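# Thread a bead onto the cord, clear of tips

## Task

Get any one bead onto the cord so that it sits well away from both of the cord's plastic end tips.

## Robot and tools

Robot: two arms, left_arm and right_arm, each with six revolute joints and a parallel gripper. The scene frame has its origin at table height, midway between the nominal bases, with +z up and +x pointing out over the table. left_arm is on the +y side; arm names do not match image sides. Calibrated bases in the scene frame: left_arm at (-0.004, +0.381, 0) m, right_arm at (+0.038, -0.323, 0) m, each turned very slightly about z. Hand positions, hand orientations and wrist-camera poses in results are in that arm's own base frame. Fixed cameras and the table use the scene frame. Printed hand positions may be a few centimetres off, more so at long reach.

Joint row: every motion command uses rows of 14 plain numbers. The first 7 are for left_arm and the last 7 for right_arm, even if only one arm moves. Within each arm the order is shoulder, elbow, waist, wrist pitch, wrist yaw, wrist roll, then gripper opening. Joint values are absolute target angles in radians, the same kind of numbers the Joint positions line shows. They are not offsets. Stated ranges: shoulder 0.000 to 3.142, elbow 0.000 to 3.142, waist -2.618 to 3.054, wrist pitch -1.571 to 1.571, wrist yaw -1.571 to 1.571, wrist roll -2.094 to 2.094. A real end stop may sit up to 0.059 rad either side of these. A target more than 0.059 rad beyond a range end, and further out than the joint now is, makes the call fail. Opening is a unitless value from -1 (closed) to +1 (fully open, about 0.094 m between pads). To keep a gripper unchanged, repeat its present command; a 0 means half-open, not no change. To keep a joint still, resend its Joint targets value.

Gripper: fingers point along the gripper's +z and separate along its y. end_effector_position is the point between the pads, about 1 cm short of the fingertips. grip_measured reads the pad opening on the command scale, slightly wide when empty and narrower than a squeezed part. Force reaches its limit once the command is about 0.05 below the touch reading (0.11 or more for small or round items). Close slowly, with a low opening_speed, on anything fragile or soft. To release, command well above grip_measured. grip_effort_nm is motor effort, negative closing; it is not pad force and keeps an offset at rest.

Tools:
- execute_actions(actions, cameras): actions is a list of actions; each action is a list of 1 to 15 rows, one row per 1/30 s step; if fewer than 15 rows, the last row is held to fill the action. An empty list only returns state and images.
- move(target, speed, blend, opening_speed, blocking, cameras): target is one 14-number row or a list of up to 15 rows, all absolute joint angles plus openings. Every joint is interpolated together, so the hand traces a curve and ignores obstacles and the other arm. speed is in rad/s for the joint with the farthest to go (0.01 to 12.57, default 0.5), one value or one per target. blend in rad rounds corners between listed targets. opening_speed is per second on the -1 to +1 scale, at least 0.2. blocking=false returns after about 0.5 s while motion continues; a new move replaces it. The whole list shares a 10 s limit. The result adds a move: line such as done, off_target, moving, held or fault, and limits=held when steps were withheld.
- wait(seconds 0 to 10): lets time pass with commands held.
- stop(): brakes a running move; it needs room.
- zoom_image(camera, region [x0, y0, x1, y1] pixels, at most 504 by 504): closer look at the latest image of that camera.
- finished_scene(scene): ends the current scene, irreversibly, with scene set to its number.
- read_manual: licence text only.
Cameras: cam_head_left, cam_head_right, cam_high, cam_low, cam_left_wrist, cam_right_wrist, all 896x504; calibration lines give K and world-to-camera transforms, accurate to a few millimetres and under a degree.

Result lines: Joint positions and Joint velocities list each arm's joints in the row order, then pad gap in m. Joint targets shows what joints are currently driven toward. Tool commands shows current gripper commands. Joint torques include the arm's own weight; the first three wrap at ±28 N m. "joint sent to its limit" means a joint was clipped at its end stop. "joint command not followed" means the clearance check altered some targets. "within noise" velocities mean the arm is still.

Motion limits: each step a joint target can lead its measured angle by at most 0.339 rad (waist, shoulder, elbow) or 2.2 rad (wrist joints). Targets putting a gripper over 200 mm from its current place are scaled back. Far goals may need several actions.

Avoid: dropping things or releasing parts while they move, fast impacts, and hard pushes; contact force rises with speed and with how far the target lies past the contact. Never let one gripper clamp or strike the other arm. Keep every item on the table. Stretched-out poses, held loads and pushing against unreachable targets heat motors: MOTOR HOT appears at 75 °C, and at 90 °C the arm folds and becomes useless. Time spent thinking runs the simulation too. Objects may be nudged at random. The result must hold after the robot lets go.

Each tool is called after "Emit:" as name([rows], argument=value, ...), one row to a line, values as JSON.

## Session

Emit:
execute_actions(actions=[], cameras=["cam_high", "cam_head_right", "cam_low"])

Scene clock: 0.00 s.
left_arm: end_effector_position=(+0.4037, +0.0121, +0.1102) grip_measured=+1.000 grip_effort_nm=n/a end_effector_quat_wxyz=(+0.590, -0.022, +0.806, +0.037) | right_arm: end_effector_position=(+0.4107, -0.0136, +0.1308) grip_measured=+1.000 grip_effort_nm=n/a end_effector_quat_wxyz=(+0.636, +0.016, +0.771, -0.041)
Joint names: [shoulder, elbow, waist, wrist pitch, wrist yaw, wrist roll]
Joint positions: left_arm=[1.534 0.395 -0.018 0.833 -0.104 0.002 0.094] | right_arm=[1.572 0.383 0.002 0.999 0.086 -0.027 0.094]
Joint velocities: within noise
Joint torques (N m): no reading
Heat: left arm: 29 °C; right arm: 31 °C.
Joint targets: left_arm=[1.523 0.406 -0.018 0.843 -0.105 0.001] | right_arm=[1.561 0.393 0.002 1.008 0.087 -0.027]
Tool commands: left_gripper/opening=+1.0 right_gripper/opening=+1.0
Images, in order (width x height): cam_head_right 896x504, cam_high 896x504, cam_low 896x504.

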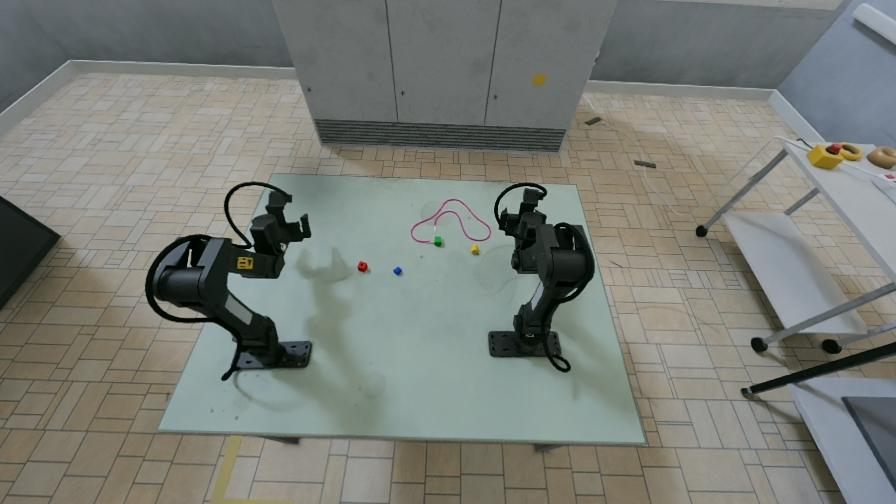

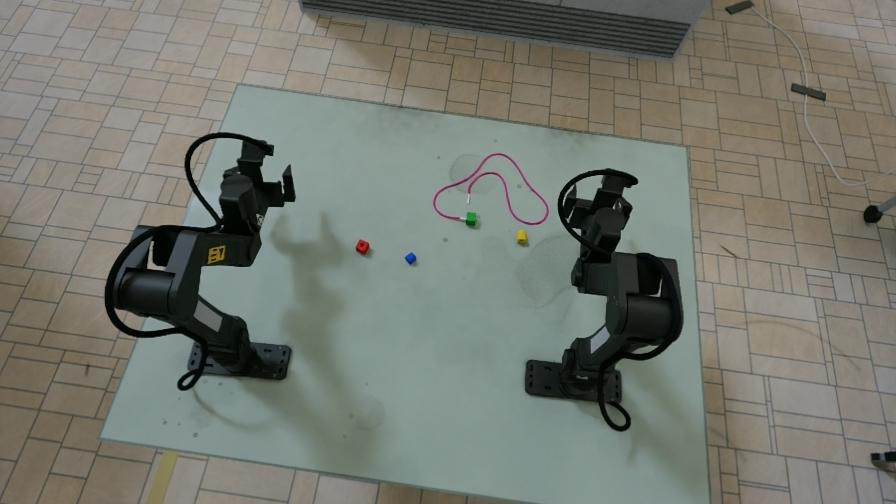

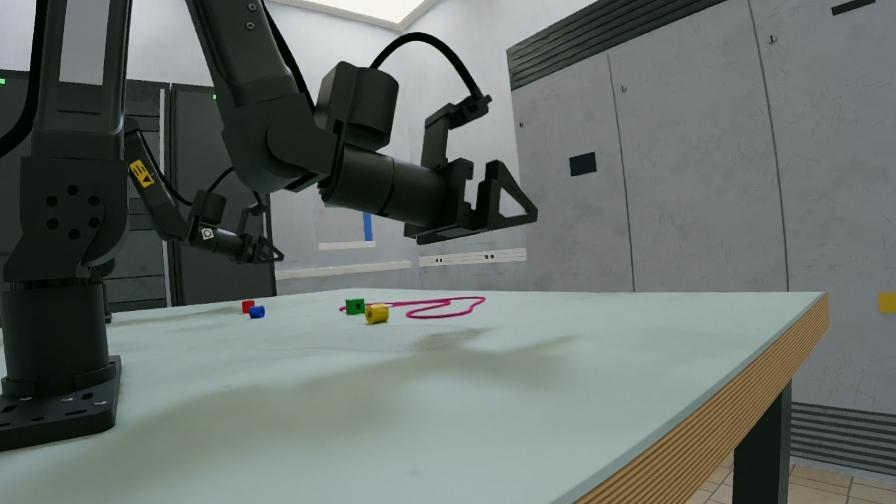

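Emit:
zoom_image(camera="cam_high", region=[420, 140, 560, 260])

Emit:
zoom_image(camera="cam_high", region=[340, 220, 440, 280])

Emit:
zoom_image(camera="cam_low", region=[220, 280, 420, 340])

Scaled by 3.600 from the camera's 896x504 image, which has a finer 1280x720 frame.

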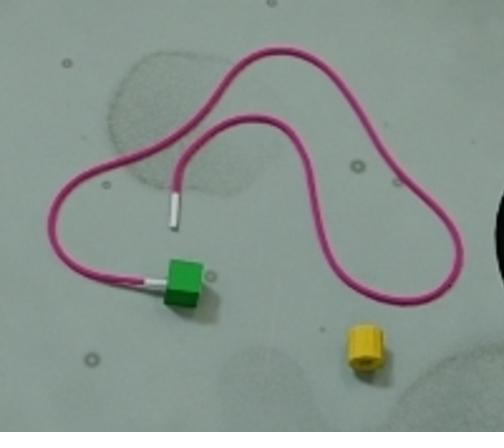

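Scaled by 5.040 from the camera's 896x504 image, which has a finer 1280x720 frame.

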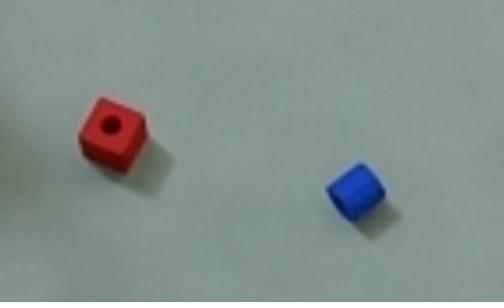

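Scaled by 2.520 from the camera's 896x504 image, which has a finer 1280x720 frame.

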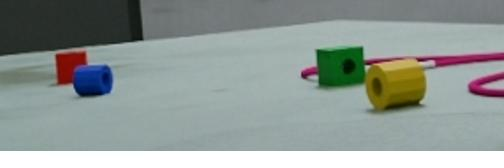

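Emit:
move(target=[2.05, 1.884, -0.88, -1.27, 0.0, -0.12, 0.0, 2.017, 1.8475, 0.38, -1.115, 0.0, -0.05, -0.3], speed=1.3, cameras=["cam_left_wrist", "cam_right_wrist"])

Scene clock: 94.13 s.
left_arm: end_effector_position=(+0.2677, -0.3243, +0.1247) grip_measured=+0.002 grip_effort_nm=-0.085 end_effector_quat_wxyz=(+0.057, +0.374, +0.925, -0.030) | right_arm: end_effector_position=(+0.4161, +0.1654, +0.1296) grip_measured=-0.297 grip_effort_nm=-0.168 end_effector_quat_wxyz=(+0.132, -0.208, +0.969, +0.019)
Joint names: [shoulder, elbow, waist, wrist pitch, wrist yaw, wrist roll]
Joint positions: left_arm=[2.031 1.854 -0.884 -1.266 -0.003 -0.115 0.047] | right_arm=[2.003 1.806 0.378 -1.107 0.006 -0.045 0.033]
Joint velocities: within noise
Joint torques (N m): left_arm=[-8.85 7.9 0.32 0.46 0 -0.07] | right_arm=[-9.31 9.61 0.13 0.44 -0.06 -0.04]
Heat: left arm: 32 °C; right arm: 32 °C.
Joint targets: left_arm=[2.050 1.884 -0.880 -1.270 0.000 -0.120] | right_arm=[2.017 1.848 0.380 -1.115 0.000 -0.050]
move: off_target (right_arm); right_arm: the elbow is farthest, 0.042 rad from its target
camera_calibration:
cam_left_wrist: T_world_to_cam=[[-0.782339, -0.622848, -0.00243764, 0.0121157], [-0.510009, 0.638349, 0.576543, 0.297556], [-0.357543, 0.452295, -0.817063, 0.457423], [0, 0, 0, 1]] pos_world=[0.324783, -0.389289, 0.202219]
cam_right_wrist: T_world_to_cam=[[0.31764, -0.948166, -0.00923449, 0.027796], [-0.841386, -0.286332, 0.458348, 0.363183], [-0.437234, -0.13782, -0.888725, 0.435816], [0, 0, 0, 1]] pos_world=[0.487302, 0.190411, 0.221113]
Images, in order (width x height): cam_left_wrist 896x504, cam_right_wrist 896x504.

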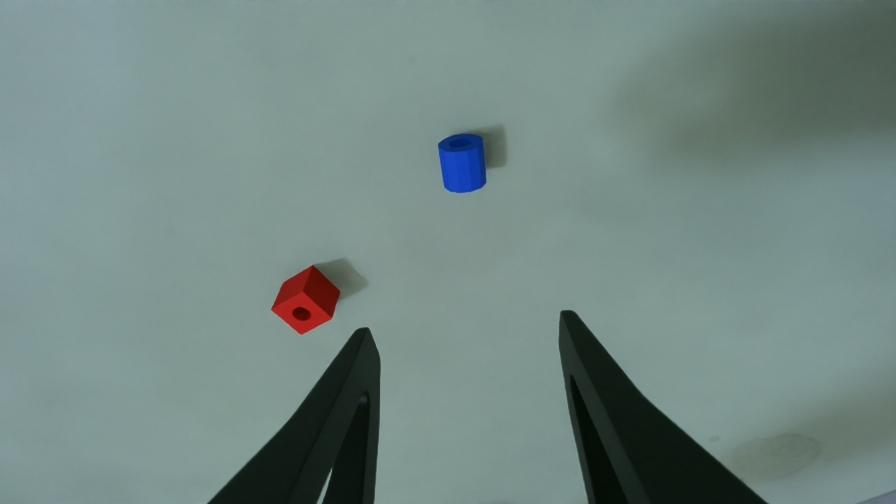

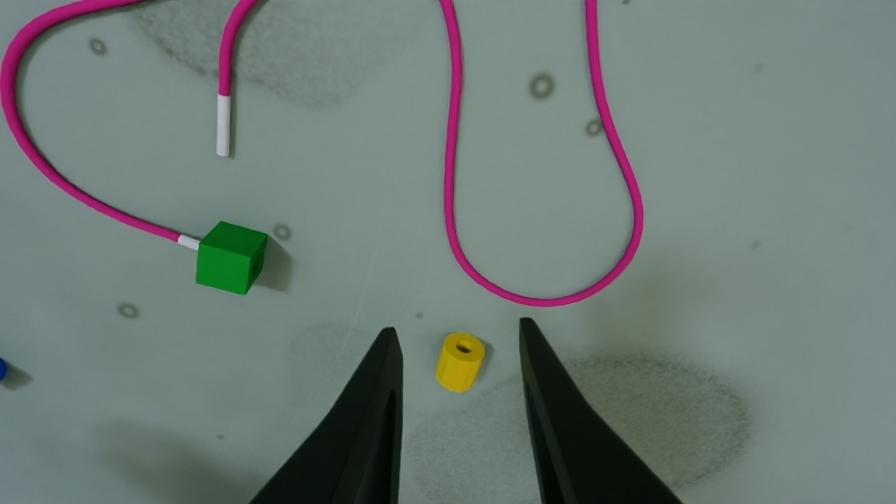

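Emit:
move(target=[2.183, 1.747, -0.884, -1.12, 0.0, -0.118, 0.0, 2.433, 2.247, 0.377, -1.162, 0.0, -0.2, -0.3], speed=0.8, cameras=["cam_left_wrist", "cam_right_wrist"])

Scene clock: 148.33 s.
left_arm: end_effector_position=(+0.2667, -0.3231, +0.0408) grip_measured=+0.002 grip_effort_nm=-0.090 end_effector_quat_wxyz=(+0.004, +0.375, +0.927, -0.001) | right_arm: end_effector_position=(+0.4828, +0.1919, +0.0525) grip_measured=-0.297 grip_effort_nm=-0.168 end_effector_quat_wxyz=(+0.097, -0.281, +0.955, +0.006)
Joint names: [shoulder, elbow, waist, wrist pitch, wrist yaw, wrist roll]
Joint positions: left_arm=[2.172 1.744 -0.884 -1.135 -0.003 -0.116 0.047] | right_arm=[2.427 2.205 0.378 -1.154 0.006 -0.195 0.033]
Joint velocities: within noise
Joint torques (N m): left_arm=[-10.5 5.46 0.01 0.51 0.01 -0.03] | right_arm=[-13.04 9.44 -0.08 0.31 -0.06 -0.04]
Heat: left arm: 27 °C; right arm: 33 °C.
Joint targets: left_arm=[2.183 1.747 -0.884 -1.120 0.000 -0.118] | right_arm=[2.433 2.247 0.377 -1.162 0.000 -0.200]
move: off_target (right_arm); right_arm: the elbow is farthest, 0.042 rad from its target
camera_calibration:
cam_left_wrist: T_world_to_cam=[[-0.782206, -0.623019, -0.000714341, 0.0118246], [-0.462654, 0.580098, 0.670401, 0.309439], [-0.417259, 0.524722, -0.741999, 0.424215], [0, 0, 0, 1]] pos_world=[0.32942, -0.394733, 0.107327]
cam_right_wrist: T_world_to_cam=[[0.451999, -0.891707, 0.0235872, -0.0464342], [-0.766382, -0.37467, 0.521805, 0.439755], [-0.456459, -0.253932, -0.852739, 0.429783], [0, 0, 0, 1]] pos_world=[0.554188, 0.232493, 0.138122]
Images, in order (width x height): cam_left_wrist 896x504, cam_right_wrist 896x504.

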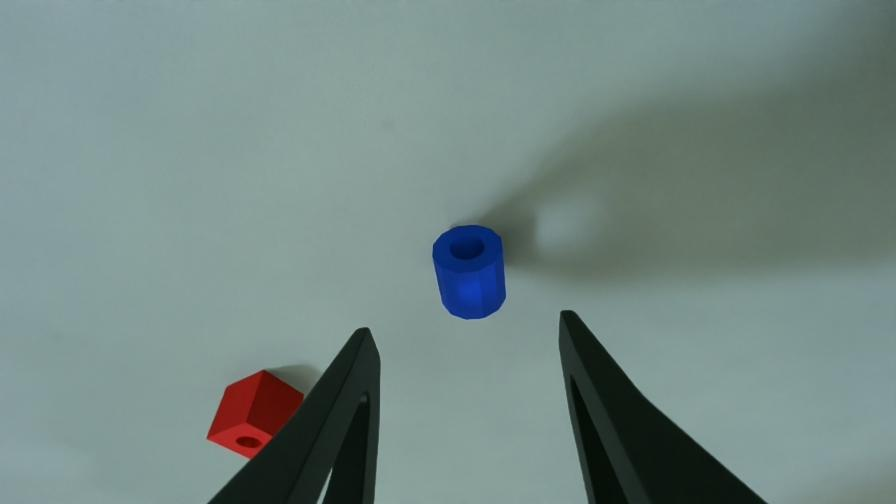

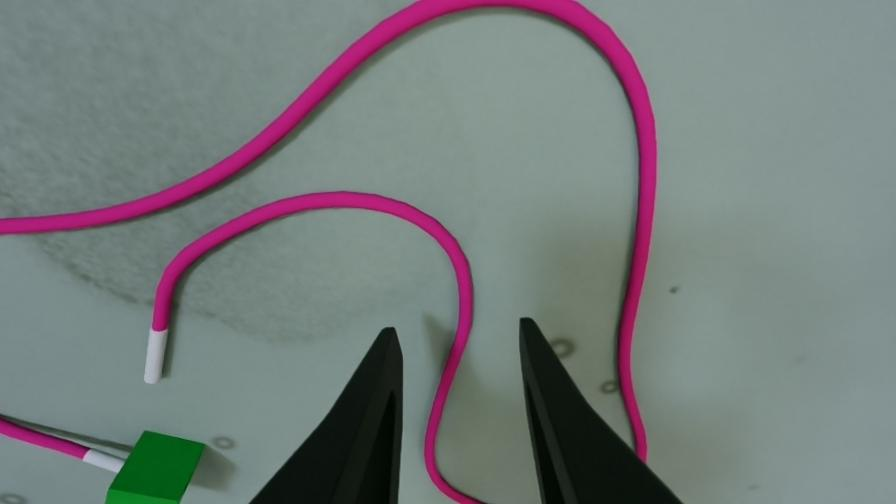

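Emit:
move(target=[2.203, 1.668, -0.884, -1.013, 0.0, -0.118, 0.0, 2.436, 2.084, 0.368, -1.030, 0.0, -0.245, -0.3], speed=0.4, cameras=["cam_left_wrist", "cam_right_wrist"])

Scene clock: 193.83 s.
left_arm: end_effector_position=(+0.2681, -0.3248, +0.0172) grip_measured=+0.002 grip_effort_nm=-0.090 end_effector_quat_wxyz=(+0.012, +0.375, +0.927, -0.005) | right_arm: end_effector_position=(+0.4807, +0.1904, +0.0291) grip_measured=-0.297 grip_effort_nm=-0.154 end_effector_quat_wxyz=(+0.093, -0.302, +0.949, +0.006)
Joint names: [shoulder, elbow, waist, wrist pitch, wrist yaw, wrist roll]
Joint positions: left_arm=[2.185 1.669 -0.884 -1.029 -0.003 -0.116 0.047] | right_arm=[2.427 2.114 0.376 -1.071 0.001 -0.24 0.033]
Joint velocities: within noise
Joint torques (N m): left_arm=[-9.96 5.14 0.01 0.49 0.01 -0.03] | right_arm=[-12.77 4 -0.66 0.75 -0.01 -0.03]
Heat: left arm: 29 °C; right arm: 35 °C.
Joint targets: left_arm=[2.203 1.668 -0.884 -1.013 0.000 -0.118] | right_arm=[2.436 2.084 0.368 -1.030 0.000 -0.245]
move: off_target (right_arm); right_arm: the wrist pitch is farthest, 0.041 rad from its target
camera_calibration:
cam_left_wrist: T_world_to_cam=[[-0.78218, -0.623052, -0.000983173, 0.0117812], [-0.470246, 0.58931, 0.65695, 0.33208], [-0.408734, 0.514315, -0.753934, 0.402806], [0, 0, 0, 1]] pos_world=[0.330015, -0.395527, 0.0855411]
cam_right_wrist: T_world_to_cam=[[0.489785, -0.871423, 0.0270485, -0.0684315], [-0.746648, -0.403233, 0.529074, 0.445456], [-0.450141, -0.279329, -0.848144, 0.41013], [0, 0, 0, 1]] pos_world=[0.550731, 0.234551, 0.114021]
Images, in order (width x height): cam_left_wrist 896x504, cam_right_wrist 896x504.

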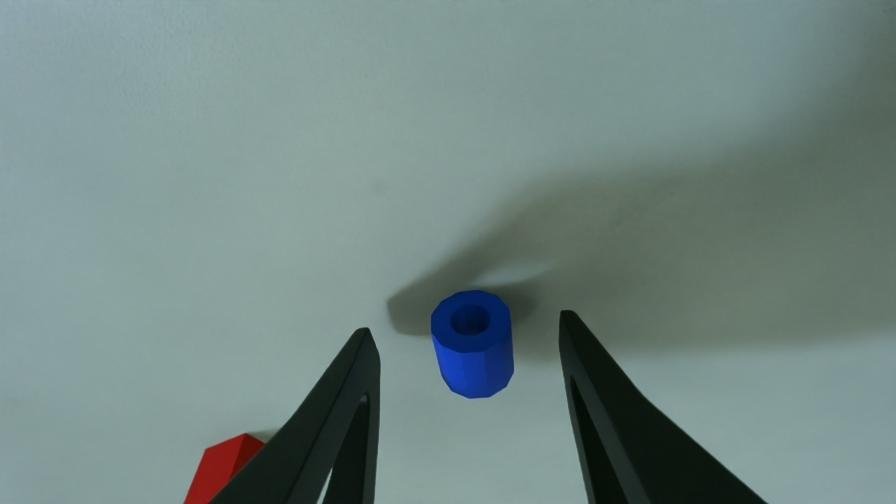

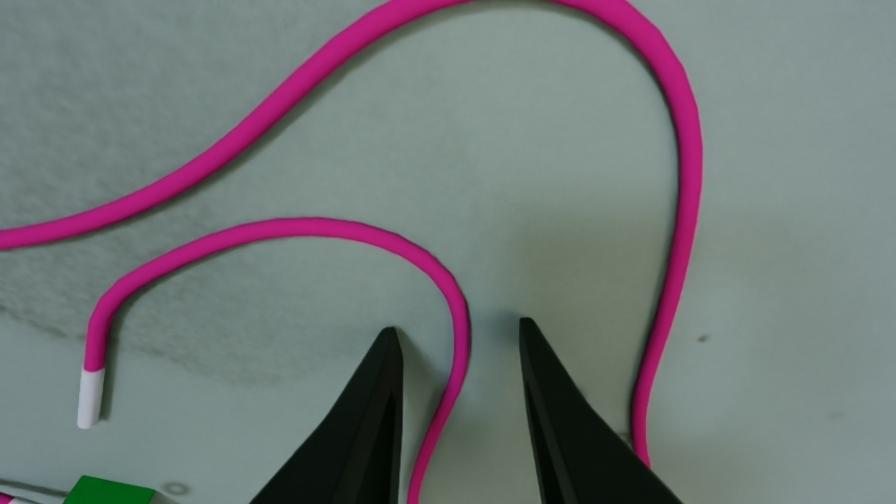

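Emit:
move([
  [2.213, 1.668, -0.884, -1.013, 0.0, -0.118, 0.0, 2.436, 2.078, 0.368, -1.027, 0.0, -0.245, -1.0],
  [2.213, 1.668, -0.884, -1.013, 0.0, -0.118, -0.75, 2.436, 2.078, 0.368, -1.027, 0.0, -0.245, -1.0],
], speed=0.3, opening_speed=0.8, cameras=["cam_left_wrist", "cam_right_wrist"])

Scene clock: 204.23 s.
left_arm: end_effector_position=(+0.2679, -0.3245, +0.0145) grip_measured=-0.629 grip_effort_nm=-1.023 end_effector_quat_wxyz=(+0.010, +0.375, +0.927, -0.004) | right_arm: end_effector_position=(+0.4792, +0.1950, +0.0285) grip_measured=-0.953 grip_effort_nm=-1.057 end_effector_quat_wxyz=(+0.093, -0.303, +0.948, +0.019)
Joint names: [shoulder, elbow, waist, wrist pitch, wrist yaw, wrist roll]
Joint positions: left_arm=[2.192 1.669 -0.884 -1.027 -0.003 -0.116 0.017] | right_arm=[2.427 2.111 0.376 -1.066 -0.026 -0.241 0.002]
Joint velocities: within noise
Joint torques (N m): left_arm=[-9.72 5.12 0.02 0.49 0.01 -0.03] | right_arm=[-12.77 3.77 -0.69 0.75 0.23 -0.02]
Heat: left arm: 28 °C; right arm: 35 °C.
Joint targets: left_arm=[2.213 1.668 -0.884 -1.013 0.000 -0.118] | right_arm=[2.436 2.078 0.368 -1.027 0.000 -0.245]
move: off_target (right_arm); right_arm: the wrist pitch is farthest, 0.039 rad from its target
camera_calibration:
cam_left_wrist: T_world_to_cam=[[-0.782185, -0.623046, -0.000927714, 0.0117778], [-0.467995, 0.586547, 0.661017, 0.332082], [-0.4113, 0.517472, -0.75037, 0.402119], [0, 0, 0, 1]] pos_world=[0.330016, -0.395529, 0.0822368]
cam_right_wrist: T_world_to_cam=[[0.495582, -0.86856, 0.00127622, -0.0662855], [-0.739628, -0.421244, 0.524885, 0.446796], [-0.455357, -0.261067, -0.851172, 0.409237], [0, 0, 0, 1]] pos_world=[0.549662, 0.237476, 0.113899]
Images, in order (width x height): cam_left_wrist 896x504, cam_right_wrist 896x504.

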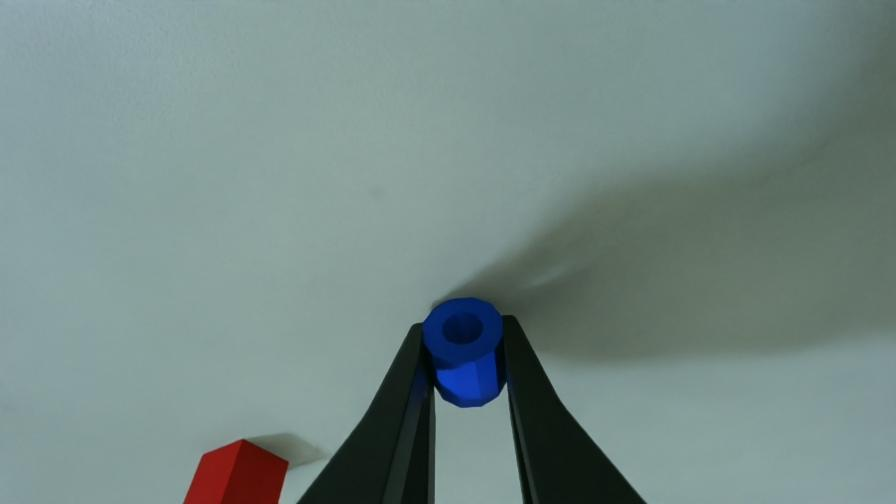

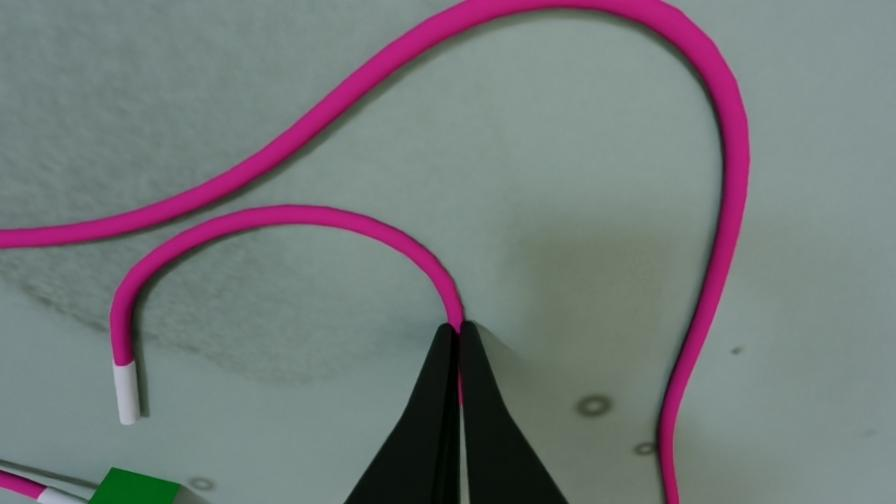

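Emit:
move([
  [1.75, 1.2, -0.91, 0.0, 0.0, -0.06, -0.75, 1.95, 2.10, 0.45, -1.28, -0.1, -0.1, -1.0],
  [1.98, 0.535, -0.95, 1.515, 0.0, 0.0, -0.75, 1.70, 2.09, 0.60, -1.39, -0.2, 0.0, -1.0],
  [1.98, 0.535, -0.95, 1.515, 0.0, 0.0, -0.75, 1.592, 1.905, 0.844, -1.267, -0.205, 0.0, -1.0],
], speed=[0.9, 0.9, 0.25], blend=[0.1, 0.05, 0.0], cameras=[])

Emit:
wait(seconds=1.5, cameras=["cam_left_wrist", "cam_right_wrist"])

Scene clock: 265.03 s.
left_arm: end_effector_position=(+0.2744, -0.3746, +0.1334) grip_measured=-0.629 grip_effort_nm=-1.028 end_effector_quat_wxyz=(+0.634, +0.313, +0.626, -0.328) | right_arm: end_effector_position=(+0.2299, +0.3101, +0.3028) grip_measured=-0.953 grip_effort_nm=-1.053 end_effector_quat_wxyz=(+0.215, -0.416, +0.861, +0.199)
Joint names: [shoulder, elbow, waist, wrist pitch, wrist yaw, wrist roll]
Joint positions: left_arm=[1.964 0.537 -0.941 1.447 -0.002 -0.014 0.017] | right_arm=[1.63 1.921 0.84 -1.296 -0.197 -0.003 0.002]
Joint velocities: within noise
Joint torques (N m): left_arm=[-6.34 3.43 -0.7 2.15 0 0.11] | right_arm=[-9.77 4.86 0.34 1.3 -0.19 0.06]
Heat: left arm: 27 °C; right arm: 37 °C.
Joint targets: left_arm=[1.980 0.535 -0.950 1.515 0.000 0.000] | right_arm=[1.592 1.905 0.844 -1.267 -0.205 0.000]
move: off_target (left_arm, right_arm); left_arm: the wrist pitch is farthest, 0.068 rad from its target; right_arm: the shoulder is farthest, 0.038 rad from its target
No camera images: "cameras" was empty.

Scene clock: 266.53 s.
left_arm: end_effector_position=(+0.2744, -0.3746, +0.1334) grip_measured=-0.629 grip_effort_nm=-1.038 end_effector_quat_wxyz=(+0.634, +0.313, +0.626, -0.328) | right_arm: end_effector_position=(+0.2300, +0.3102, +0.3029) grip_measured=-0.953 grip_effort_nm=-1.053 end_effector_quat_wxyz=(+0.215, -0.416, +0.861, +0.199)
Joint names: [shoulder, elbow, waist, wrist pitch, wrist yaw, wrist roll]
Joint positions: left_arm=[1.964 0.537 -0.941 1.447 -0.002 -0.014 0.017] | right_arm=[1.63 1.921 0.84 -1.296 -0.197 -0.003 0.002]
Joint velocities: within noise
Joint torques (N m): left_arm=[-6.35 3.44 -0.69 2.15 0 0.12] | right_arm=[-9.8 4.9 0.39 1.29 -0.18 0.05]
Heat: left arm: 27 °C; right arm: 37 °C.
Joint targets: left_arm=[1.980 0.535 -0.950 1.515 0.000 0.000] | right_arm=[1.592 1.905 0.844 -1.267 -0.205 0.000]
Tool commands: left_gripper/opening=-0.75 right_gripper/opening=-1.0
wait: 1.50 s; at rest by 0.17 s
camera_calibration:
cam_left_wrist: T_world_to_cam=[[-0.801779, -0.586349, -0.115523, 0.0201826], [-0.320742, 0.585302, -0.744678, 0.432463], [0.504257, -0.560014, -0.65735, -0.147318], [0, 0, 0, 1]] pos_world=[0.229177, -0.323788, 0.227538]
cam_right_wrist: T_world_to_cam=[[0.741234, -0.635382, -0.216475, 0.0940821], [-0.609684, -0.772197, 0.178876, 0.350702], [-0.280816, -0.000607442, -0.959761, 0.471391], [0, 0, 0, 1]] pos_world=[0.276455, 0.330876, 0.410057]
Images, in order (width x height): cam_left_wrist 896x504, cam_right_wrist 896x504.

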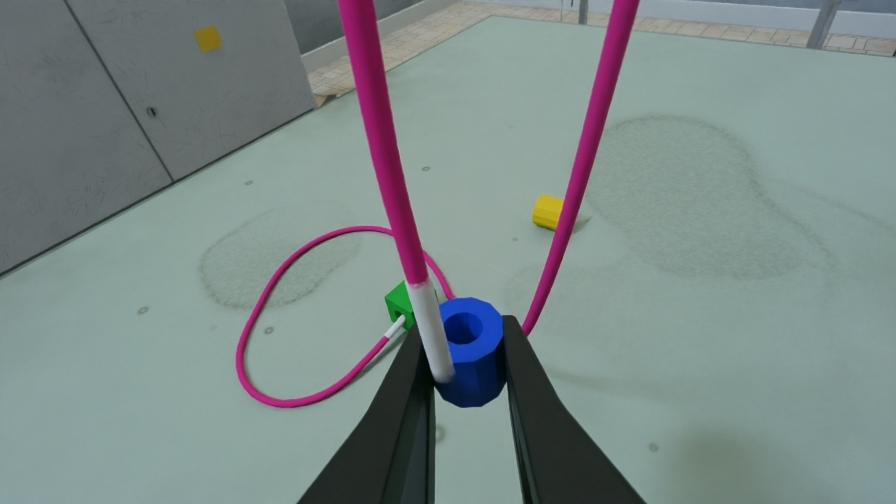

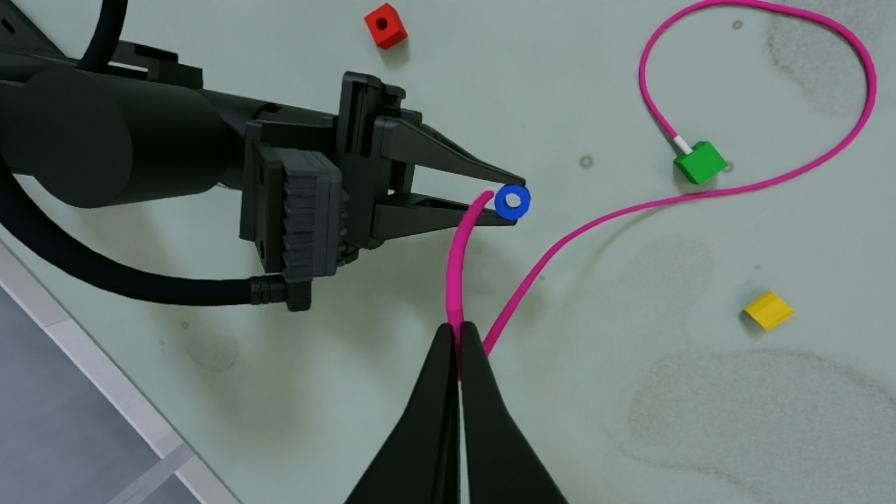

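Emit:
zoom_image(camera="cam_right_wrist", region=[440, 160, 560, 260])

Scaled by 4.200 from the camera's 896x504 image, which has a finer 1280x720 frame.

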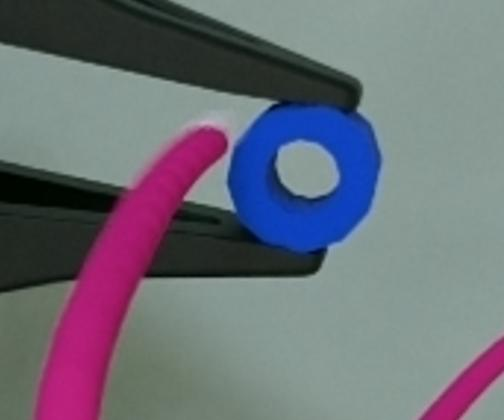

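Emit:
wait(seconds=0.3, cameras=["cam_left_wrist", "cam_right_wrist"])

Scene clock: 284.93 s.
left_arm: end_effector_position=(+0.2744, -0.3746, +0.1334) grip_measured=-0.629 grip_effort_nm=-1.028 end_effector_quat_wxyz=(+0.634, +0.313, +0.626, -0.328) | right_arm: end_effector_position=(+0.2300, +0.3102, +0.3030) grip_measured=-0.953 grip_effort_nm=-1.062 end_effector_quat_wxyz=(+0.216, -0.416, +0.861, +0.199)
Joint names: [shoulder, elbow, waist, wrist pitch, wrist yaw, wrist roll]
Joint positions: left_arm=[1.964 0.537 -0.941 1.447 -0.002 -0.014 0.017] | right_arm=[1.63 1.921 0.84 -1.295 -0.197 -0.003 0.002]
Joint velocities: within noise
Joint torques (N m): left_arm=[-6.35 3.43 -0.7 2.16 0 0.12] | right_arm=[-9.74 4.88 0.34 1.3 -0.19 0.03]
Heat: left arm: 29 °C; right arm: 35 °C.
Joint targets: left_arm=[1.980 0.535 -0.950 1.515 0.000 0.000] | right_arm=[1.592 1.905 0.844 -1.267 -0.205 0.000]
Tool commands: left_gripper/opening=-0.75 right_gripper/opening=-1.0
wait: 0.30 s; at rest from the start
camera_calibration:
cam_left_wrist: T_world_to_cam=[[-0.801779, -0.586349, -0.115523, 0.0201826], [-0.320742, 0.585302, -0.744678, 0.432463], [0.504257, -0.560014, -0.65735, -0.147318], [0, 0, 0, 1]] pos_world=[0.229177, -0.323788, 0.227538]
cam_right_wrist: T_world_to_cam=[[0.741296, -0.635316, -0.216459, 0.094058], [-0.609737, -0.772252, 0.178459, 0.350887], [-0.280539, -0.000307502, -0.959843, 0.471343], [0, 0, 0, 1]] pos_world=[0.276454, 0.330875, 0.410156]
Images, in order (width x height): cam_left_wrist 896x504, cam_right_wrist 896x504.

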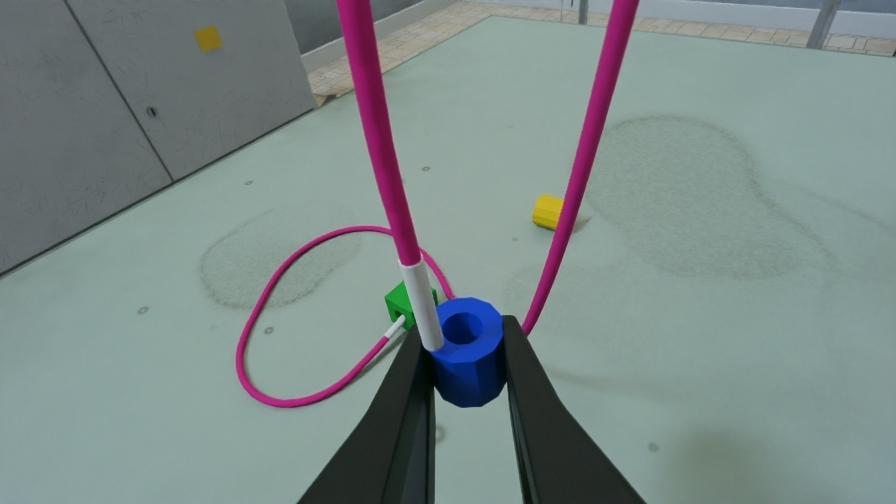

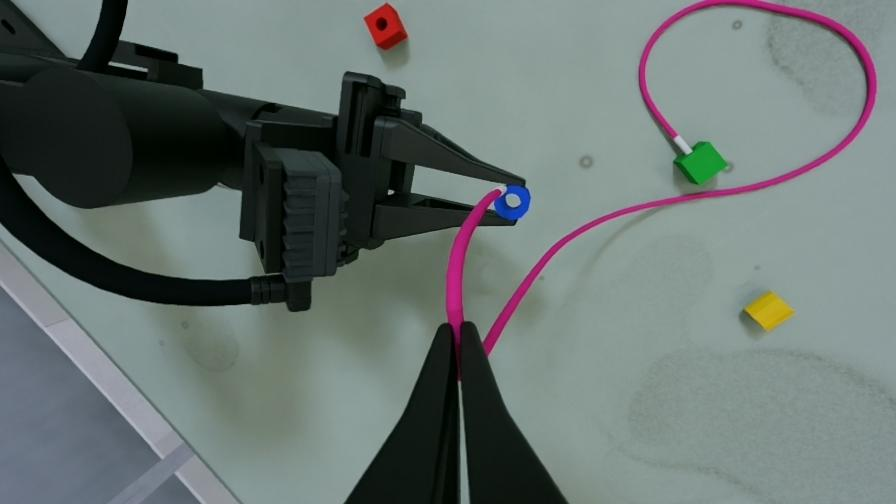

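Emit:
move(target=[1.98, 0.535, -0.95, 1.515, 0.0, 0.0, -0.75, 1.552, 1.905, 0.8235, -1.267, -0.205, 0.0, -1.0], speed=0.15, cameras=[])

Emit:
wait(seconds=3.0, cameras=["cam_left_wrist", "cam_right_wrist"])

Scene clock: 324.97 s.
left_arm: end_effector_position=(+0.2744, -0.3746, +0.1334) grip_measured=-0.629 grip_effort_nm=-1.023 end_effector_quat_wxyz=(+0.634, +0.313, +0.626, -0.328) | right_arm: end_effector_position=(+0.2264, +0.3016, +0.3200) grip_measured=-0.953 grip_effort_nm=-1.057 end_effector_quat_wxyz=(+0.237, -0.412, +0.855, +0.207)
Joint names: [shoulder, elbow, waist, wrist pitch, wrist yaw, wrist roll]
Joint positions: left_arm=[1.964 0.537 -0.941 1.447 -0.002 -0.014 0.017] | right_arm=[1.583 1.921 0.832 -1.295 -0.197 -0.003 0.002]
Joint velocities: within noise
Joint torques (N m): left_arm=[-6.37 3.43 -0.73 2.14 0 0.12] | right_arm=[-8.64 4.78 -0.68 1.36 -0.17 0.05]
Heat: left arm: 31 °C; right arm: 35 °C.
Joint targets: left_arm=[1.980 0.535 -0.950 1.515 0.000 0.000] | right_arm=[1.552 1.905 0.823 -1.267 -0.205 0.000]
move: off_target (left_arm); left_arm: the wrist pitch is farthest, 0.068 rad from its target
No camera images: "cameras" was empty.

Scene clock: 327.97 s.
left_arm: end_effector_position=(+0.2744, -0.3746, +0.1334) grip_measured=-0.629 grip_effort_nm=-1.028 end_effector_quat_wxyz=(+0.634, +0.313, +0.626, -0.328) | right_arm: end_effector_position=(+0.2264, +0.3016, +0.3200) grip_measured=-0.953 grip_effort_nm=-1.053 end_effector_quat_wxyz=(+0.237, -0.412, +0.855, +0.207)
Joint names: [shoulder, elbow, waist, wrist pitch, wrist yaw, wrist roll]
Joint positions: left_arm=[1.964 0.537 -0.941 1.447 -0.002 -0.014 0.017] | right_arm=[1.583 1.921 0.832 -1.295 -0.197 -0.003 0.002]
Joint velocities: within noise
Joint torques (N m): left_arm=[-6.34 3.44 -0.7 2.15 0 0.11] | right_arm=[-8.57 4.77 -0.76 1.37 -0.18 0.07]
Heat: left arm: 31 °C; right arm: 35 °C.
Joint targets: left_arm=[1.980 0.535 -0.950 1.515 0.000 0.000] | right_arm=[1.552 1.905 0.824 -1.267 -0.205 0.000]
Tool commands: left_gripper/opening=-0.75 right_gripper/opening=-1.0
wait: 3.00 s; at rest by 0.17 s
camera_calibration:
cam_left_wrist: T_world_to_cam=[[-0.801779, -0.586349, -0.115523, 0.0201826], [-0.320742, 0.585302, -0.744678, 0.432463], [0.504257, -0.560014, -0.65735, -0.147318], [0, 0, 0, 1]] pos_world=[0.229177, -0.323788, 0.227538]
cam_right_wrist: T_world_to_cam=[[0.743079, -0.633661, -0.215193, 0.0936793], [-0.620803, -0.772792, 0.131892, 0.356607], [-0.249874, 0.0355866, -0.967624, 0.471355], [0, 0, 0, 1]] pos_world=[0.269551, 0.31817, 0.42922]
Images, in order (width x height): cam_left_wrist 896x504, cam_right_wrist 896x504.

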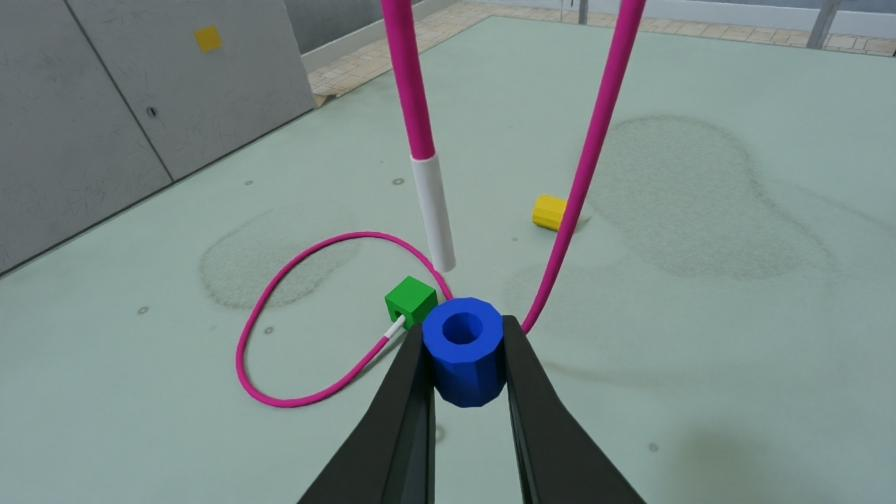

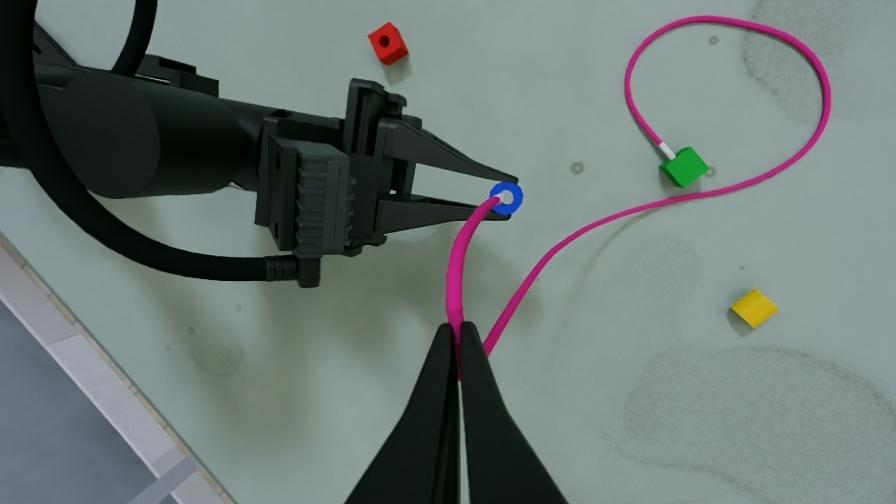

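Emit:
zoom_image(camera="cam_right_wrist", region=[450, 150, 560, 240])

Scaled by 4.582 from the camera's 896x504 image, which has a finer 1280x720 frame.

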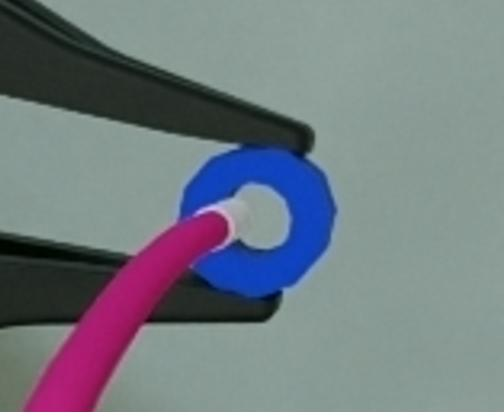

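Emit:
move(target=[1.98, 0.535, -0.95, 1.515, 0.0, 0.0, -0.75, 1.466, 1.642, 0.8235, -1.088, -0.205, 0.0, -1.0], speed=0.12, cameras=["cam_left_wrist", "cam_right_wrist"])

Scene clock: 366.67 s.
left_arm: end_effector_position=(+0.2744, -0.3746, +0.1334) grip_measured=-0.629 grip_effort_nm=-1.028 end_effector_quat_wxyz=(+0.634, +0.313, +0.626, -0.328) | right_arm: end_effector_position=(+0.2258, +0.3011, +0.2777) grip_measured=-0.953 grip_effort_nm=-1.057 end_effector_quat_wxyz=(+0.234, -0.412, +0.856, +0.205)
Joint names: [shoulder, elbow, waist, wrist pitch, wrist yaw, wrist roll]
Joint positions: left_arm=[1.964 0.537 -0.941 1.447 -0.002 -0.014 0.017] | right_arm=[1.503 1.658 0.832 -1.119 -0.197 -0.003 0.002]
Joint velocities: within noise
Joint torques (N m): left_arm=[-6.35 3.44 -0.69 2.15 0.01 0.12] | right_arm=[-8.87 5.22 -0.7 1.36 -0.19 0.05]
Heat: left arm: 33 °C; right arm: 35 °C.
Joint targets: left_arm=[1.980 0.535 -0.950 1.515 0.000 0.000] | right_arm=[1.466 1.642 0.824 -1.088 -0.205 0.000]
move: off_target (left_arm, right_arm); left_arm: the wrist pitch is farthest, 0.068 rad from its target; right_arm: the shoulder is farthest, 0.037 rad from its target
camera_calibration:
cam_left_wrist: T_world_to_cam=[[-0.801779, -0.586349, -0.115523, 0.0201826], [-0.320742, 0.585302, -0.744678, 0.432463], [0.504257, -0.560014, -0.65735, -0.147318], [0, 0, 0, 1]] pos_world=[0.229177, -0.323788, 0.227538]
cam_right_wrist: T_world_to_cam=[[0.742122, -0.634715, -0.215386, 0.0852128], [-0.62025, -0.772124, 0.138251, 0.359269], [-0.254054, 0.0309941, -0.966693, 0.432444], [0, 0, 0, 1]] pos_world=[0.269463, 0.318083, 0.386725]
Images, in order (width x height): cam_left_wrist 896x504, cam_right_wrist 896x504.

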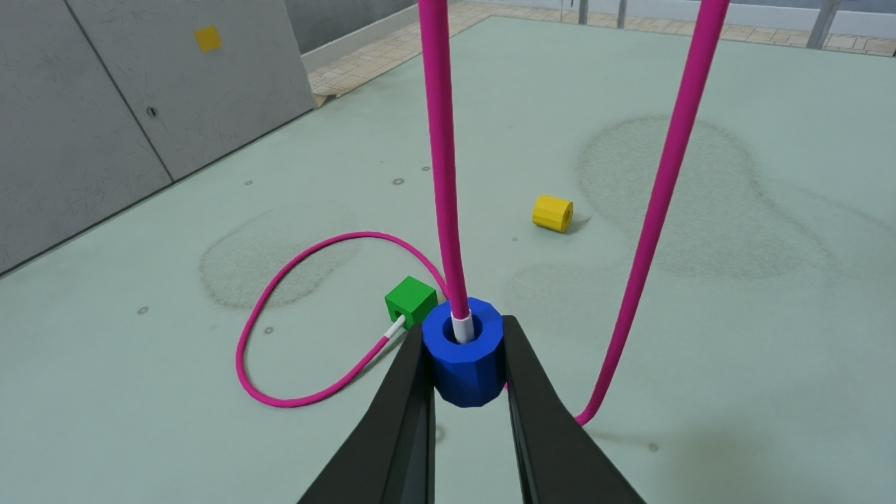

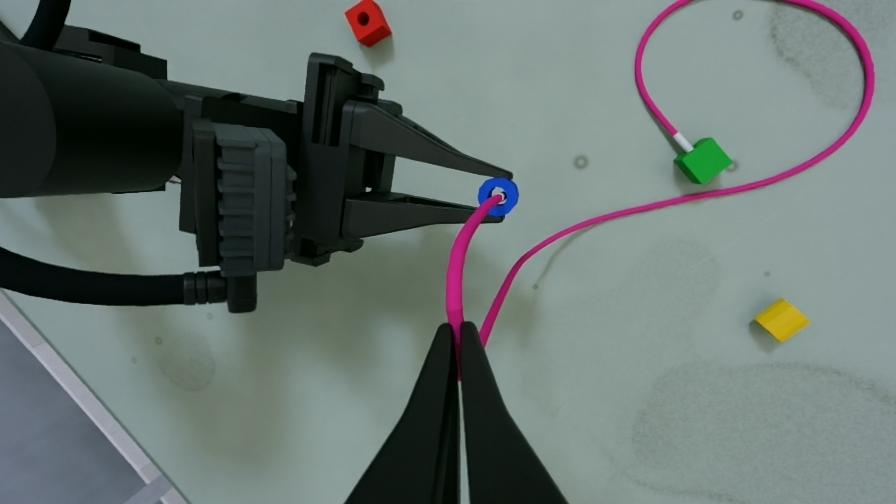

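Emit:
move(target=[1.98, 0.535, -0.95, 1.515, 0.0, 0.0, -0.75, 1.420, 1.162, 0.8235, -0.654, -0.205, 0.0, -1.0], speed=0.25, cameras=["cam_left_wrist", "cam_right_wrist"])

Scene clock: 385.57 s.
left_arm: end_effector_position=(+0.2744, -0.3746, +0.1334) grip_measured=-0.629 grip_effort_nm=-1.028 end_effector_quat_wxyz=(+0.634, +0.313, +0.626, -0.328) | right_arm: end_effector_position=(+0.2301, +0.3057, +0.1685) grip_measured=-0.953 grip_effort_nm=-1.053 end_effector_quat_wxyz=(+0.232, -0.412, +0.857, +0.205)
Joint names: [shoulder, elbow, waist, wrist pitch, wrist yaw, wrist roll]
Joint positions: left_arm=[1.964 0.537 -0.941 1.447 -0.002 -0.014 0.017] | right_arm=[1.458 1.177 0.832 -0.688 -0.197 -0.002 0.002]
Joint velocities: within noise
Joint torques (N m): left_arm=[-6.34 3.43 -0.7 2.15 0 0.12] | right_arm=[-8.88 5.71 -0.77 1.44 -0.18 0.04]
Heat: left arm: 34 °C; right arm: 34 °C.
Joint targets: left_arm=[1.980 0.535 -0.950 1.515 0.000 0.000] | right_arm=[1.420 1.162 0.824 -0.654 -0.205 0.000]
move: off_target (left_arm, right_arm); left_arm: the wrist pitch is farthest, 0.068 rad from its target; right_arm: the shoulder is farthest, 0.038 rad from its target
camera_calibration:
cam_left_wrist: T_world_to_cam=[[-0.801779, -0.586349, -0.115523, 0.0201826], [-0.320742, 0.585302, -0.744678, 0.432463], [0.504257, -0.560014, -0.65735, -0.147318], [0, 0, 0, 1]] pos_world=[0.229177, -0.323788, 0.227538]
cam_right_wrist: T_world_to_cam=[[0.740831, -0.63604, -0.215923, 0.062308], [-0.62022, -0.771166, 0.143635, 0.379464], [-0.25787, 0.0275105, -0.965788, 0.329554], [0, 0, 0, 1]] pos_world=[0.274173, 0.323194, 0.277229]
Images, in order (width x height): cam_left_wrist 896x504, cam_right_wrist 896x504.

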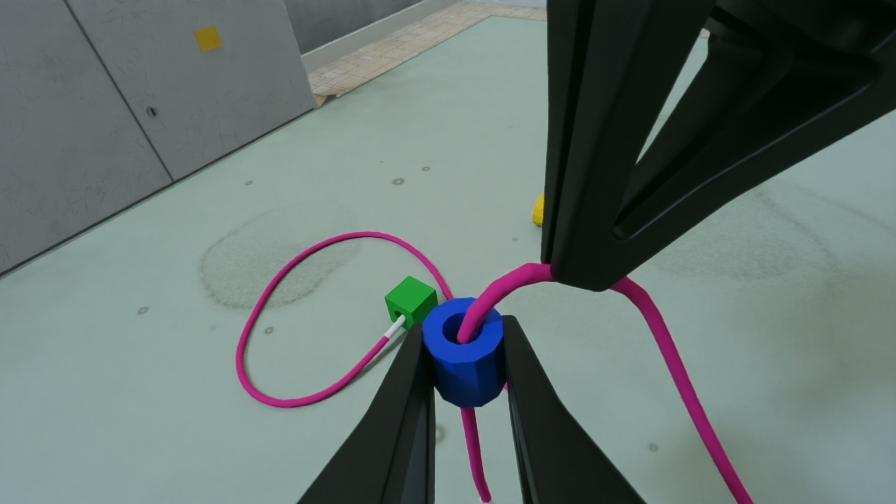

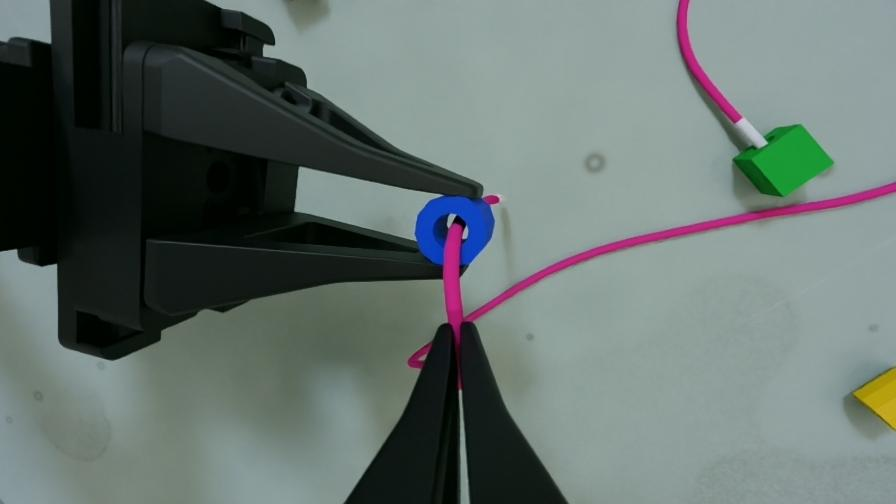

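Emit:
move([
  [1.993, 0.615, -0.95, 1.191, 0.0, 0.0, -0.75, 1.515, 0.997, 0.8235, -0.443, -0.205, 0.0, -1.0],
  [1.993, 0.615, -0.95, 1.191, 0.0, 0.0, -0.75, 1.515, 0.997, 0.8235, -0.443, -0.205, 0.0, -0.7],
], speed=0.25, opening_speed=0.6, cameras=["cam_left_wrist", "cam_right_wrist"])

Scene clock: 446.73 s.
left_arm: end_effector_position=(+0.2789, -0.3807, +0.0808) grip_measured=-0.629 grip_effort_nm=-1.028 end_effector_quat_wxyz=(+0.561, +0.349, +0.694, -0.288) | right_arm: end_effector_position=(+0.2329, +0.3088, +0.1154) grip_measured=-0.703 grip_effort_nm=0.125 end_effector_quat_wxyz=(+0.230, -0.412, +0.858, +0.204)
Joint names: [shoulder, elbow, waist, wrist pitch, wrist yaw, wrist roll]
Joint positions: left_arm=[1.975 0.593 -0.941 1.175 -0.002 -0.009 0.017] | right_arm=[1.509 1.012 0.832 -0.478 -0.197 -0.002 0.014]
Joint velocities: within noise
Joint torques (N m): left_arm=[-6.53 5.57 -0.7 1.7 0 0.07] | right_arm=[-5.68 5.55 -0.77 1.42 -0.18 0.03]
Heat: left arm: 36 °C; right arm: 33 °C.
Joint targets: left_arm=[1.993 0.615 -0.950 1.191 0.000 0.000] | right_arm=[1.515 0.997 0.824 -0.443 -0.205 0.000]
move: done; target 2's new numbers were sent with right_arm's wrist pitch 0.036 rad from that target
camera_calibration:
cam_left_wrist: T_world_to_cam=[[-0.817209, -0.564152, -0.117909, 0.027064], [-0.406264, 0.708978, -0.576454, 0.455709], [0.408802, -0.423181, -0.808578, -0.0966793], [0, 0, 0, 1]] pos_world=[0.246778, -0.348733, 0.187714]
cam_right_wrist: T_world_to_cam=[[0.739838, -0.637074, -0.216278, 0.0512628], [-0.619861, -0.770434, 0.149009, 0.390213], [-0.261558, 0.02382, -0.964894, 0.280747], [0, 0, 0, 1]] pos_world=[0.277383, 0.326604, 0.223833]
Images, in order (width x height): cam_left_wrist 896x504, cam_right_wrist 896x504.

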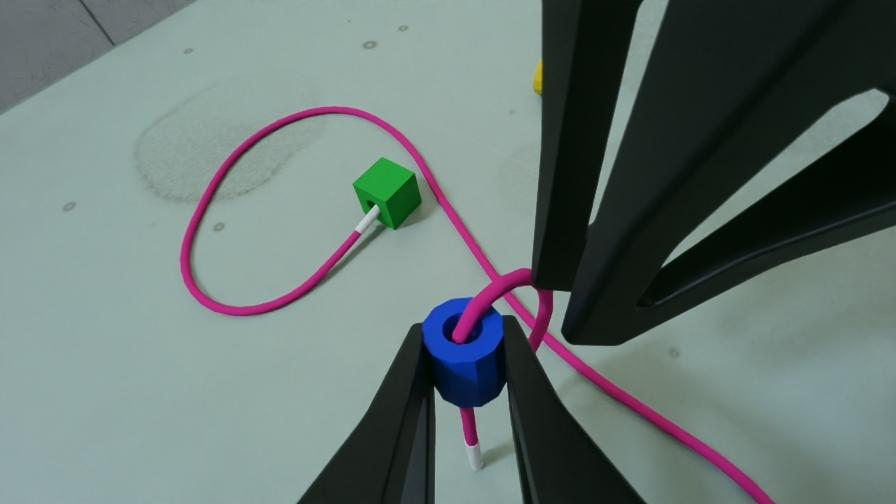

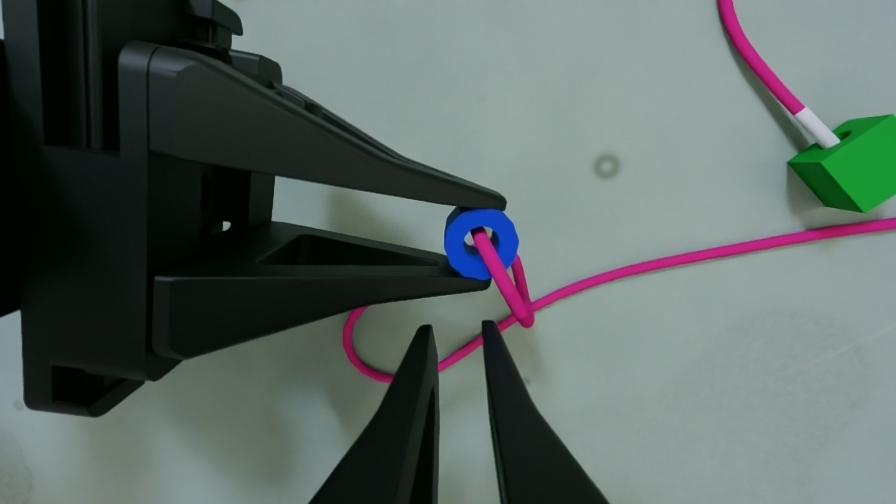

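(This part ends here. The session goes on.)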